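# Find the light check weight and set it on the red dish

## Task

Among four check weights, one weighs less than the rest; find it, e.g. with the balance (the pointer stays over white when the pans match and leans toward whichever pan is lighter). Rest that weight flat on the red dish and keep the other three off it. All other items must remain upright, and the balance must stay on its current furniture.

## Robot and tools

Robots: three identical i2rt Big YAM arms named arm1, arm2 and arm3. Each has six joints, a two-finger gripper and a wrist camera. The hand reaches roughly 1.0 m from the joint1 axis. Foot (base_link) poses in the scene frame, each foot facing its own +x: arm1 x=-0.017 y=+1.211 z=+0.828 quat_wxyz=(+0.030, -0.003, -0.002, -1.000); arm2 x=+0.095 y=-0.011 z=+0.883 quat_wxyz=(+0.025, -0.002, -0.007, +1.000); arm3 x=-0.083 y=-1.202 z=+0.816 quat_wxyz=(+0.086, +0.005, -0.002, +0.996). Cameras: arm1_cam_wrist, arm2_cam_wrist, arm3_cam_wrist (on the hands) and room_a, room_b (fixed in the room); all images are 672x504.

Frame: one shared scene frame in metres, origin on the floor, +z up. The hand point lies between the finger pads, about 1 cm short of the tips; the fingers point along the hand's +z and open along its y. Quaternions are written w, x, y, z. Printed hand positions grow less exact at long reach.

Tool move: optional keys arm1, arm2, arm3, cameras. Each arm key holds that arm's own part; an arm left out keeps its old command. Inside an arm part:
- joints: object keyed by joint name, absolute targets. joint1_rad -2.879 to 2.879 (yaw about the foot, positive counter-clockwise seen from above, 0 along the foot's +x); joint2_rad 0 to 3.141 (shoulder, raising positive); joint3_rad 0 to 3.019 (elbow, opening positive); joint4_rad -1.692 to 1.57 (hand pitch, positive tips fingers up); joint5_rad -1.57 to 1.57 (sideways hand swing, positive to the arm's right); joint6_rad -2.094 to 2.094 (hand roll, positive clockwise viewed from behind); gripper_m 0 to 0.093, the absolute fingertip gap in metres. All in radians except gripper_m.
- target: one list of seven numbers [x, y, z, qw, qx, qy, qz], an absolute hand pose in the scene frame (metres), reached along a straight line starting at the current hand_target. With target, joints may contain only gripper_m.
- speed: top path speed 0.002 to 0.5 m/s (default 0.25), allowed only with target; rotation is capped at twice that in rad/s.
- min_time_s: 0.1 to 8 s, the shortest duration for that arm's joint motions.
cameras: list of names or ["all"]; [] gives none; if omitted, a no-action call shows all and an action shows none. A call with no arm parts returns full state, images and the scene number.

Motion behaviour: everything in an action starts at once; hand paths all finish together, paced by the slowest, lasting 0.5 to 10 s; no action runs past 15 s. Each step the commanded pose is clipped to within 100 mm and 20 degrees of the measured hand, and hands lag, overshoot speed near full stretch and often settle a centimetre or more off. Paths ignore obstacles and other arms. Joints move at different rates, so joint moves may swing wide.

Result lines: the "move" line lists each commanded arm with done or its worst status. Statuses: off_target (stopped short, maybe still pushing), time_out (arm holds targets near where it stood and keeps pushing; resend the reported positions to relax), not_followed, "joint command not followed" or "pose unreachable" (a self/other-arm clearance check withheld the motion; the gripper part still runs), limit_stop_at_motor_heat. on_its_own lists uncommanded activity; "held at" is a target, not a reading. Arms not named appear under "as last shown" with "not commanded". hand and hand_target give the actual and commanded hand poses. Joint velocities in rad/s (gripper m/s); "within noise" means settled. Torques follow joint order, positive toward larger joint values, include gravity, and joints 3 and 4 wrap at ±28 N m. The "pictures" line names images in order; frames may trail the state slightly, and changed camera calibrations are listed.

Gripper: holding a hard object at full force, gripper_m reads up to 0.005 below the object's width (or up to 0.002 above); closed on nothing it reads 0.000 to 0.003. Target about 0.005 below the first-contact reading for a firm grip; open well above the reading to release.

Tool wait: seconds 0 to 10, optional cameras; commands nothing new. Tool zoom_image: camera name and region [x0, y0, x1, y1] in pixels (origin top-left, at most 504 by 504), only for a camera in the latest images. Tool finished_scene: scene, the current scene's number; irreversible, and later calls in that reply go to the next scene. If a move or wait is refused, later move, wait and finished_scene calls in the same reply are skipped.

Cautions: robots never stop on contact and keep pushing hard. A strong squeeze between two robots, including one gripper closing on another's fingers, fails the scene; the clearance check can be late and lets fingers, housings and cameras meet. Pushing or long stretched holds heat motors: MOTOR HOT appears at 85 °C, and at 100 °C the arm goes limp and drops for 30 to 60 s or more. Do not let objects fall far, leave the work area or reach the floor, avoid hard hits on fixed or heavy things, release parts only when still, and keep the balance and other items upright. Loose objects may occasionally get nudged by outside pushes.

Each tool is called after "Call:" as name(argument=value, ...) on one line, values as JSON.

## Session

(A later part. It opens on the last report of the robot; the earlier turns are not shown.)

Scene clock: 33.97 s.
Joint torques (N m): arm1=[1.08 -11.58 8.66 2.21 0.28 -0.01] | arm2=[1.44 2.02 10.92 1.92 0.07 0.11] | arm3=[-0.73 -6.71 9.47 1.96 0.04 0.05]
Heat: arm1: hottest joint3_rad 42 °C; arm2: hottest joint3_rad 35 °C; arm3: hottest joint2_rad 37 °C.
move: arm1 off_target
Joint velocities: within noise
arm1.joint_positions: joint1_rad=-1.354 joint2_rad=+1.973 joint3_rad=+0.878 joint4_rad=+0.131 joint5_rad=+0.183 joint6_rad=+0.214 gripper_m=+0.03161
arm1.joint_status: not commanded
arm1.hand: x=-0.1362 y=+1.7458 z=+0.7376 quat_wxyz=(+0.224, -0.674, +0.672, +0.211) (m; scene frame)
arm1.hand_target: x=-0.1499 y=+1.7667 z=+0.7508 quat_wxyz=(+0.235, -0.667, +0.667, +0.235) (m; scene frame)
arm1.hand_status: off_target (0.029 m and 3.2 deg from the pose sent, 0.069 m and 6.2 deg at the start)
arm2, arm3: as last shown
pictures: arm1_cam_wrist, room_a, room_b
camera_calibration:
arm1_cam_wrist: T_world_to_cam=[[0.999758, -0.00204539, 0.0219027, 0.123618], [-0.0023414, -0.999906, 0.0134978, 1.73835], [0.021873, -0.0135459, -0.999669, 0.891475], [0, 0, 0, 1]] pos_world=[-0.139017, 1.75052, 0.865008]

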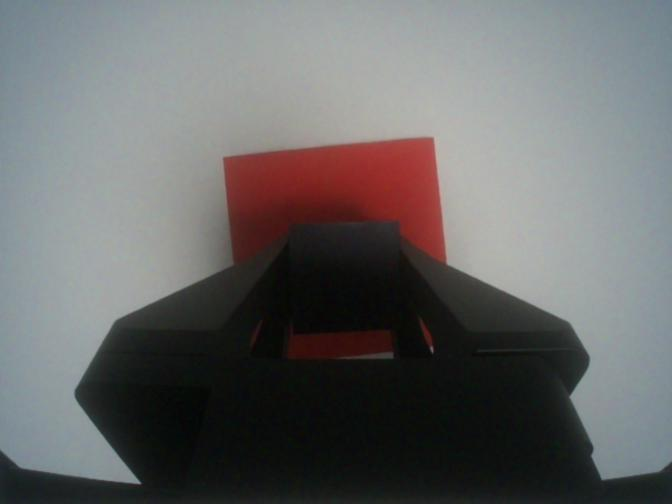

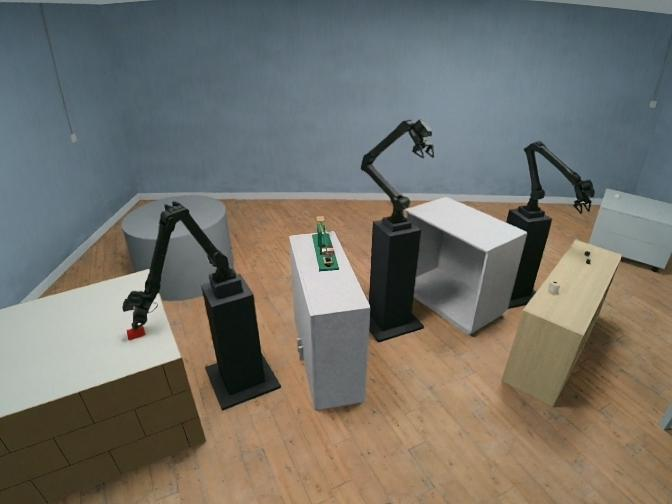

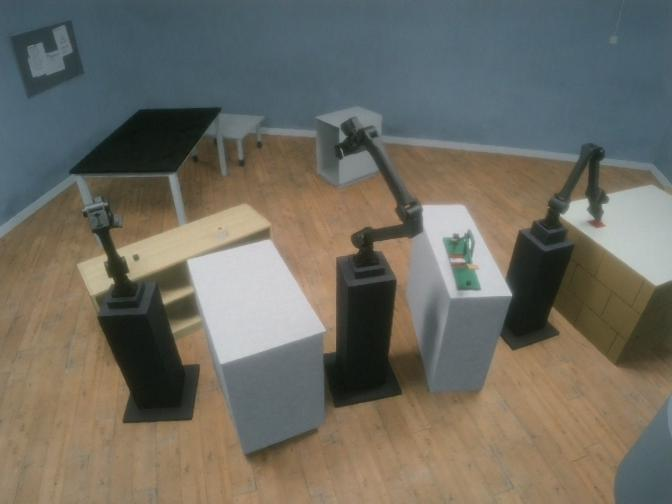

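Call:
move(arm1={"target":[-0.15,1.765,0.73,0.235,-0.667,0.667,0.235],"speed":0.06}, cameras=["arm1_cam_wrist"])

Call:
move(arm1={"target":[-0.15,1.765,0.72,0.235,-0.667,0.667,0.235],"speed":0.04}, cameras=["arm1_cam_wrist","room_a"])

Call:
zoom_image(camera="room_a", region=[110, 290, 170, 350])

Scene clock: 35.47 s.
Joint torques (N m): arm1=[0.97 -11.16 7.91 2.09 0.25 0.03] | arm2=[1.44 2.14 10.93 1.98 0.06 0.11] | arm3=[-0.73 -6.77 9.46 1.98 0.05 0.05]
Heat: arm1: hottest joint3_rad 42 °C; arm2: hottest joint3_rad 35 °C; arm3: hottest joint2_rad 37 °C.
move: arm1 off_target
Joint velocities: within noise
arm1.joint_positions: joint1_rad=-1.353 joint2_rad=+2.020 joint3_rad=+0.878 joint4_rad=+0.183 joint5_rad=+0.184 joint6_rad=+0.214 gripper_m=+0.03161
arm1.joint_status: not commanded
arm1.hand: x=-0.1366 y=+1.7454 z=+0.7201 quat_wxyz=(+0.225, -0.674, +0.671, +0.213) (m; scene frame)
arm1.hand_target: x=-0.1498 y=+1.7640 z=+0.7307 quat_wxyz=(+0.235, -0.667, +0.667, +0.235) (m; scene frame)
arm1.hand_status: off_target (0.026 m and 2.9 deg from the pose sent, 0.025 m and 3.2 deg at the start)
arm2, arm3: as last shown
pictures: arm1_cam_wrist
camera_calibration:
arm1_cam_wrist: T_world_to_cam=[[0.999778, -0.0018585, 0.0209928, 0.124642], [-0.00202902, -0.999965, 0.00810419, 1.7423], [0.020977, -0.00814499, -0.999747, 0.864568], [0, 0, 0, 1]] pos_world=[-0.139216, 1.74951, 0.847613]

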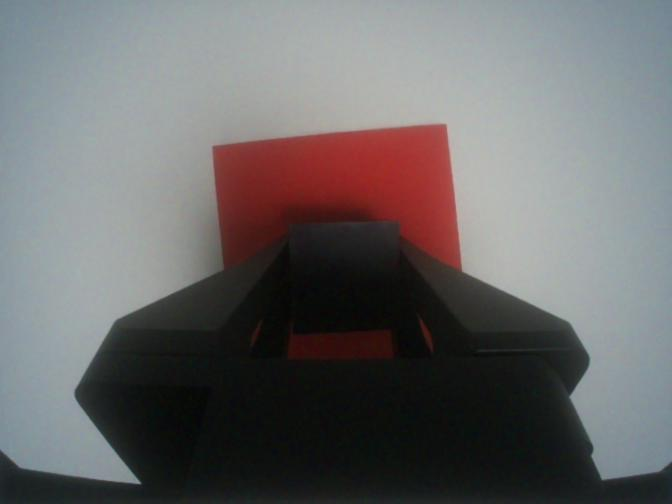

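Scene clock: 36.47 s.
Joint torques (N m): arm1=[0.79 -11.11 7.92 2.25 0.27 0.02] | arm2=[1.55 1.85 11.03 1.91 0.07 0.1] | arm3=[-0.79 -6.65 9.46 1.98 0.04 0.05]
Heat: arm1: hottest joint3_rad 42 °C; arm2: hottest joint3_rad 35 °C; arm3: hottest joint2_rad 37 °C.
move: arm1 off_target
Joint velocities: within noise
arm1.joint_positions: joint1_rad=-1.353 joint2_rad=+2.043 joint3_rad=+0.879 joint4_rad=+0.207 joint5_rad=+0.185 joint6_rad=+0.214 gripper_m=+0.03161
arm1.joint_status: not commanded
arm1.hand: x=-0.1369 y=+1.7458 z=+0.7124 quat_wxyz=(+0.226, -0.673, +0.671, +0.214) (m; scene frame)
arm1.hand_target: x=-0.1500 y=+1.7641 z=+0.7208 quat_wxyz=(+0.235, -0.667, +0.667, +0.235) (m; scene frame)
arm1.hand_status: off_target (0.024 m and 2.7 deg from the pose sent, 0.024 m and 2.9 deg at the start)
arm2.joint_positions: joint1_rad=+0.482 joint2_rad=+0.585 joint3_rad=+1.357 joint4_rad=-1.462 joint5_rad=+0.226 joint6_rad=+0.023 gripper_m=+0.09396
arm2.joint_status: not commanded
arm2.hand: x=-0.1095 y=-0.0683 z=+1.3892 quat_wxyz=(-0.010, +0.891, +0.138, -0.433) (m; scene frame)
arm2.hand_target: x=-0.1075 y=-0.0675 z=+1.4001 quat_wxyz=(-0.007, +0.885, +0.136, -0.444) (m; scene frame)
arm2.hand_status: not commanded
arm3: as last shown
pictures: arm1_cam_wrist, room_a
camera_calibration:
arm1_cam_wrist: T_world_to_cam=[[0.99979, -0.00182485, 0.0203872, 0.125454], [-0.00192322, -0.999987, 0.00480665, 1.74507], [0.0203782, -0.00484486, -0.999781, 0.851048], [0, 0, 0, 1]] pos_world=[-0.139415, 1.7494, 0.839916]

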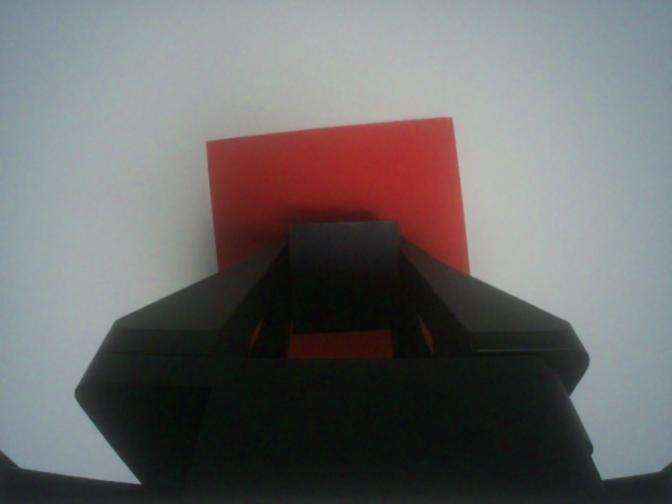

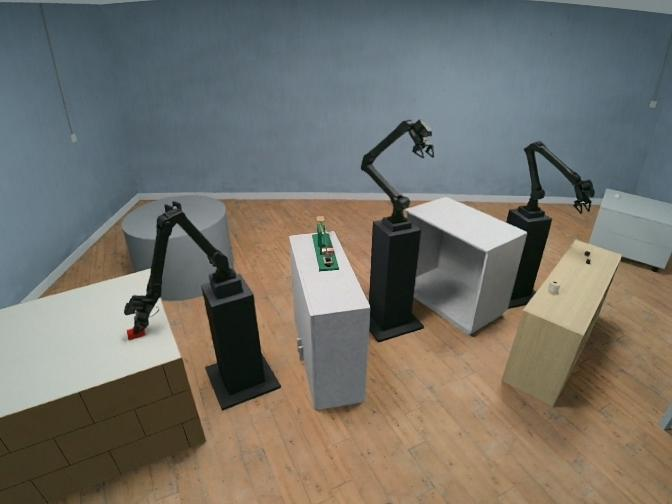

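Scaled by 8.400 from the camera's 672x504 image, which has a finer 960x720 frame.

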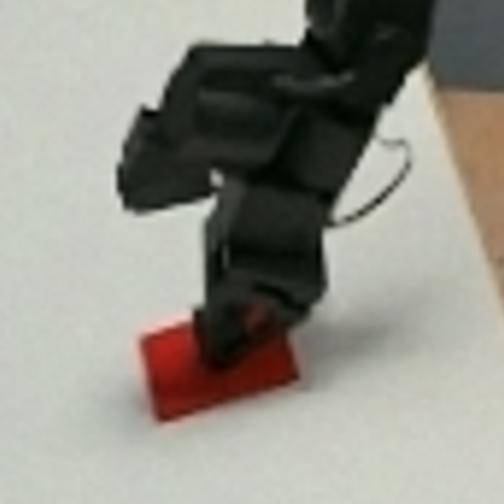

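Call:
move(arm1={"target":[-0.15,1.764,0.714,0.235,-0.667,0.667,0.235],"speed":0.03})

Call:
move(arm1={"target":[-0.15,1.764,0.708,0.235,-0.667,0.667,0.235],"speed":0.03}, cameras=["arm1_cam_wrist"])

Scene clock: 37.63 s.
Joint torques (N m): arm1=[0.85 -10.46 7.91 2.06 0.25 0.02] | arm2=[1.44 2.26 10.89 1.92 0.1 0.1] | arm3=[-0.79 -6.71 9.47 2 0.04 0.04]
Heat: arm1: hottest joint3_rad 42 °C; arm2: hottest joint3_rad 35 °C; arm3: hottest joint2_rad 37 °C.
move: arm1 off_target
Joint velocities: within noise
arm1.joint_positions: joint1_rad=-1.353 joint2_rad=+2.049 joint3_rad=+0.879 joint4_rad=+0.225 joint5_rad=+0.185 joint6_rad=+0.214 gripper_m=+0.03161
arm1.joint_status: not commanded
arm1.hand: x=-0.1373 y=+1.7479 z=+0.7118 quat_wxyz=(+0.229, -0.671, +0.670, +0.219) (m; scene frame)
arm1.hand_target: x=-0.1499 y=+1.7632 z=+0.7146 quat_wxyz=(+0.235, -0.667, +0.667, +0.235) (m; scene frame)
arm1.hand_status: off_target (0.021 m and 2.1 deg from the pose sent, 0.023 m and 2.8 deg at the start)
arm2: as last shown
arm3.joint_positions: joint1_rad=+0.406 joint2_rad=+1.172 joint3_rad=+0.700 joint4_rad=-0.503 joint5_rad=+0.136 joint6_rad=+0.190 gripper_m=+0.09396
arm3.joint_status: not commanded
arm3.hand: x=-0.4919 y=-1.2753 z=+0.9474 quat_wxyz=(-0.005, +0.953, +0.002, -0.304) (m; scene frame)
arm3.hand_target: x=-0.4997 y=-1.2800 z=+0.9500 quat_wxyz=(+0.000, +0.951, +0.000, -0.309) (m; scene frame)
arm3.hand_status: not commanded
pictures: none

Scene clock: 38.63 s.
Joint torques (N m): arm1=[0.44 -10.05 7.57 1.99 0.24 -0.01] | arm2=[1.44 2.14 10.97 1.87 0.08 0.11] | arm3=[-0.79 -6.65 9.46 1.95 0.04 0.05]
Heat: arm1: hottest joint3_rad 42 °C; arm2: hottest joint3_rad 35 °C; arm3: hottest joint2_rad 37 °C.
move: arm1 off_target
Joint velocities: within noise
arm1.joint_positions: joint1_rad=-1.353 joint2_rad=+2.057 joint3_rad=+0.884 joint4_rad=+0.242 joint5_rad=+0.186 joint6_rad=+0.214 gripper_m=+0.03161
arm1.joint_status: not commanded
arm1.hand: x=-0.1385 y=+1.7516 z=+0.7114 quat_wxyz=(+0.233, -0.669, +0.669, +0.224) (m; scene frame)
arm1.hand_target: x=-0.1500 y=+1.7632 z=+0.7083 quat_wxyz=(+0.235, -0.667, +0.667, +0.235) (m; scene frame)
arm1.hand_status: off_target (0.017 m and 1.3 deg from the pose sent, 0.021 m and 2.1 deg at the start)
arm2, arm3: as last shown
pictures: arm1_cam_wrist
camera_calibration:
arm1_cam_wrist: T_world_to_cam=[[0.99989, -0.00294399, 0.0145139, 0.133269], [-0.00265202, -0.999795, -0.0200951, 1.76818], [0.0145701, 0.0200544, -0.999693, 0.805588], [0, 0, 0, 1]] pos_world=[-0.140303, 1.75206, 0.838938]

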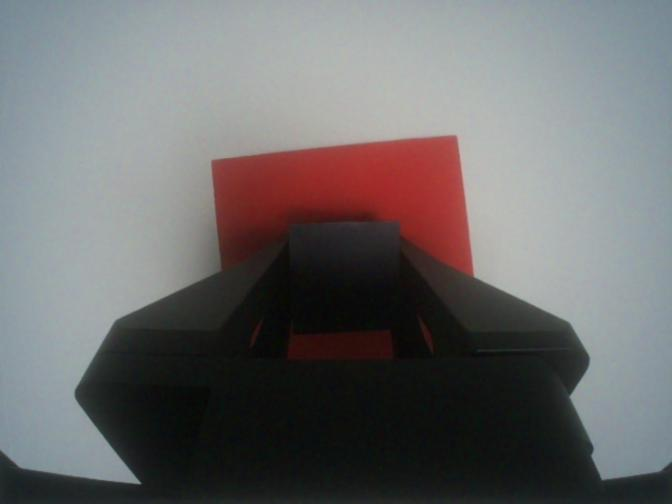

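Call:
move(arm1={"joints":{"gripper_m":0.06}})

Call:
move(arm1={"target":[-0.14,1.65,0.87,0.2185,-0.673,0.673,0.2185],"speed":0.15}, cameras=["arm1_cam_wrist","room_a","room_b"])

Call:
zoom_image(camera="room_a", region=[290, 200, 370, 280])

Scene clock: 42.83 s.
Joint torques (N m): arm1=[0.73 -10.75 7.09 1.85 0.08 0.01] | arm2=[1.61 2.14 11 1.88 0.08 0.09] | arm3=[-0.67 -6.89 9.44 1.94 0.04 0.05]
Heat: arm1: hottest joint3_rad 42 °C; arm2: hottest joint3_rad 36 °C; arm3: hottest joint2_rad 37 °C.
move: arm1 done
Joint velocities: within noise
arm1.joint_positions: joint1_rad=-1.353 joint2_rad=+2.061 joint3_rad=+0.891 joint4_rad=+0.245 joint5_rad=+0.189 joint6_rad=+0.215 gripper_m=+0.05984
arm1.joint_status: all done
arm1.hand: x=-0.1389 y=+1.7551 z=+0.7118 quat_wxyz=(+0.235, -0.668, +0.669, +0.226) (m; scene frame)
arm1.hand_target: x=-0.1500 y=+1.7632 z=+0.7084 quat_wxyz=(+0.235, -0.667, +0.667, +0.235) (m; scene frame)
arm1.hand_status: not commanded
arm2, arm3: as last shown
pictures: none

Scene clock: 45.00 s.
Joint torques (N m): arm1=[1.26 -8.88 8.09 1.03 0.26 0.05] | arm2=[1.55 2.26 10.86 1.88 0.07 0.11] | arm3=[-0.79 -6.65 9.44 1.96 0.03 0.06]
Heat: arm1: hottest joint3_rad 42 °C; arm2: hottest joint3_rad 36 °C; arm3: hottest joint2_rad 37 °C.
move: arm1 off_target
Joint velocities: within noise
arm1.joint_positions: joint1_rad=-1.290 joint2_rad=+1.475 joint3_rad=+0.665 joint4_rad=-0.178 joint5_rad=+0.210 joint6_rad=+0.273 gripper_m=+0.05992
arm1.joint_status: not commanded
arm1.hand: x=-0.1331 y=+1.6490 z=+0.8605 quat_wxyz=(+0.217, -0.675, +0.673, +0.209) (m; scene frame)
arm1.hand_target: x=-0.1400 y=+1.6500 z=+0.8698 quat_wxyz=(+0.218, -0.673, +0.673, +0.218) (m; scene frame)
arm1.hand_status: off_target (0.012 m and 1.2 deg from the pose sent, 0.190 m and 2.2 deg at the start)
arm2, arm3: as last shown
pictures: arm1_cam_wrist, room_a, room_b
camera_calibration:
arm1_cam_wrist: T_world_to_cam=[[0.999889, -0.000456134, 0.0149089, 0.121017], [-0.000855973, -0.99964, 0.0268235, 1.62823], [0.0148913, -0.0268332, -0.999529, 1.03386], [0, 0, 0, 1]] pos_world=[-0.135005, 1.65544, 0.987896]

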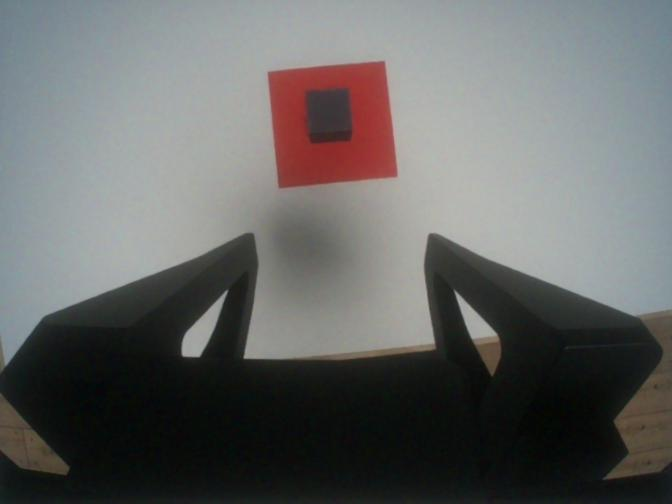

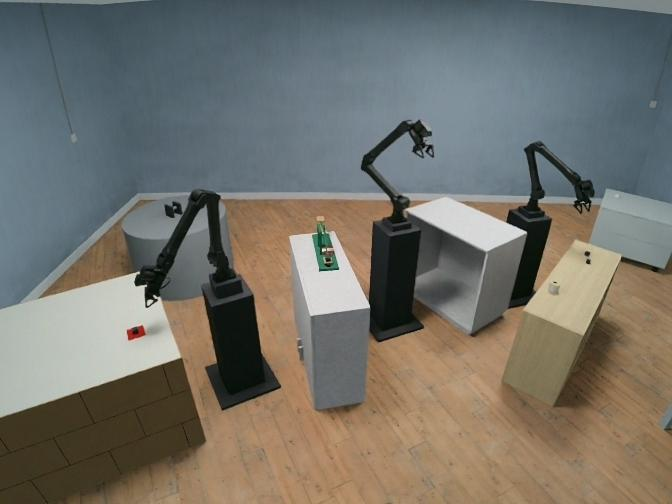

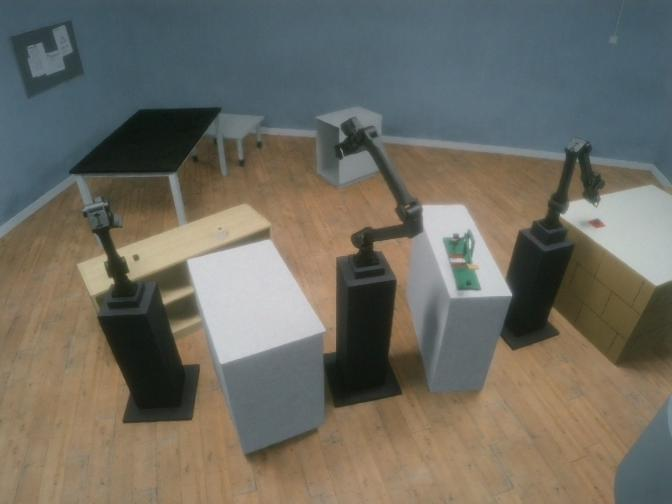

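Scaled by 6.300 from the camera's 672x504 image, which has a finer 960x720 frame.

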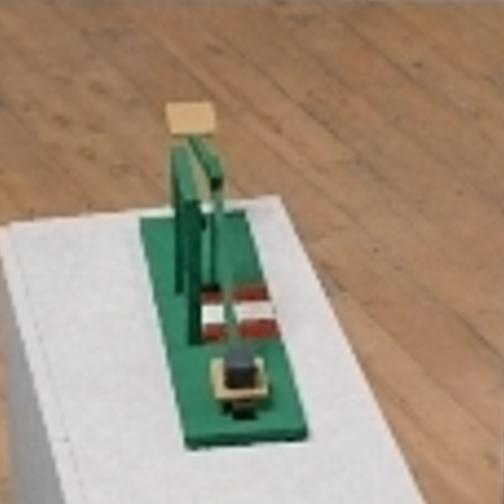

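Done well.

Call:
finished_scene(scene=1)

The scene is finished: the task was done.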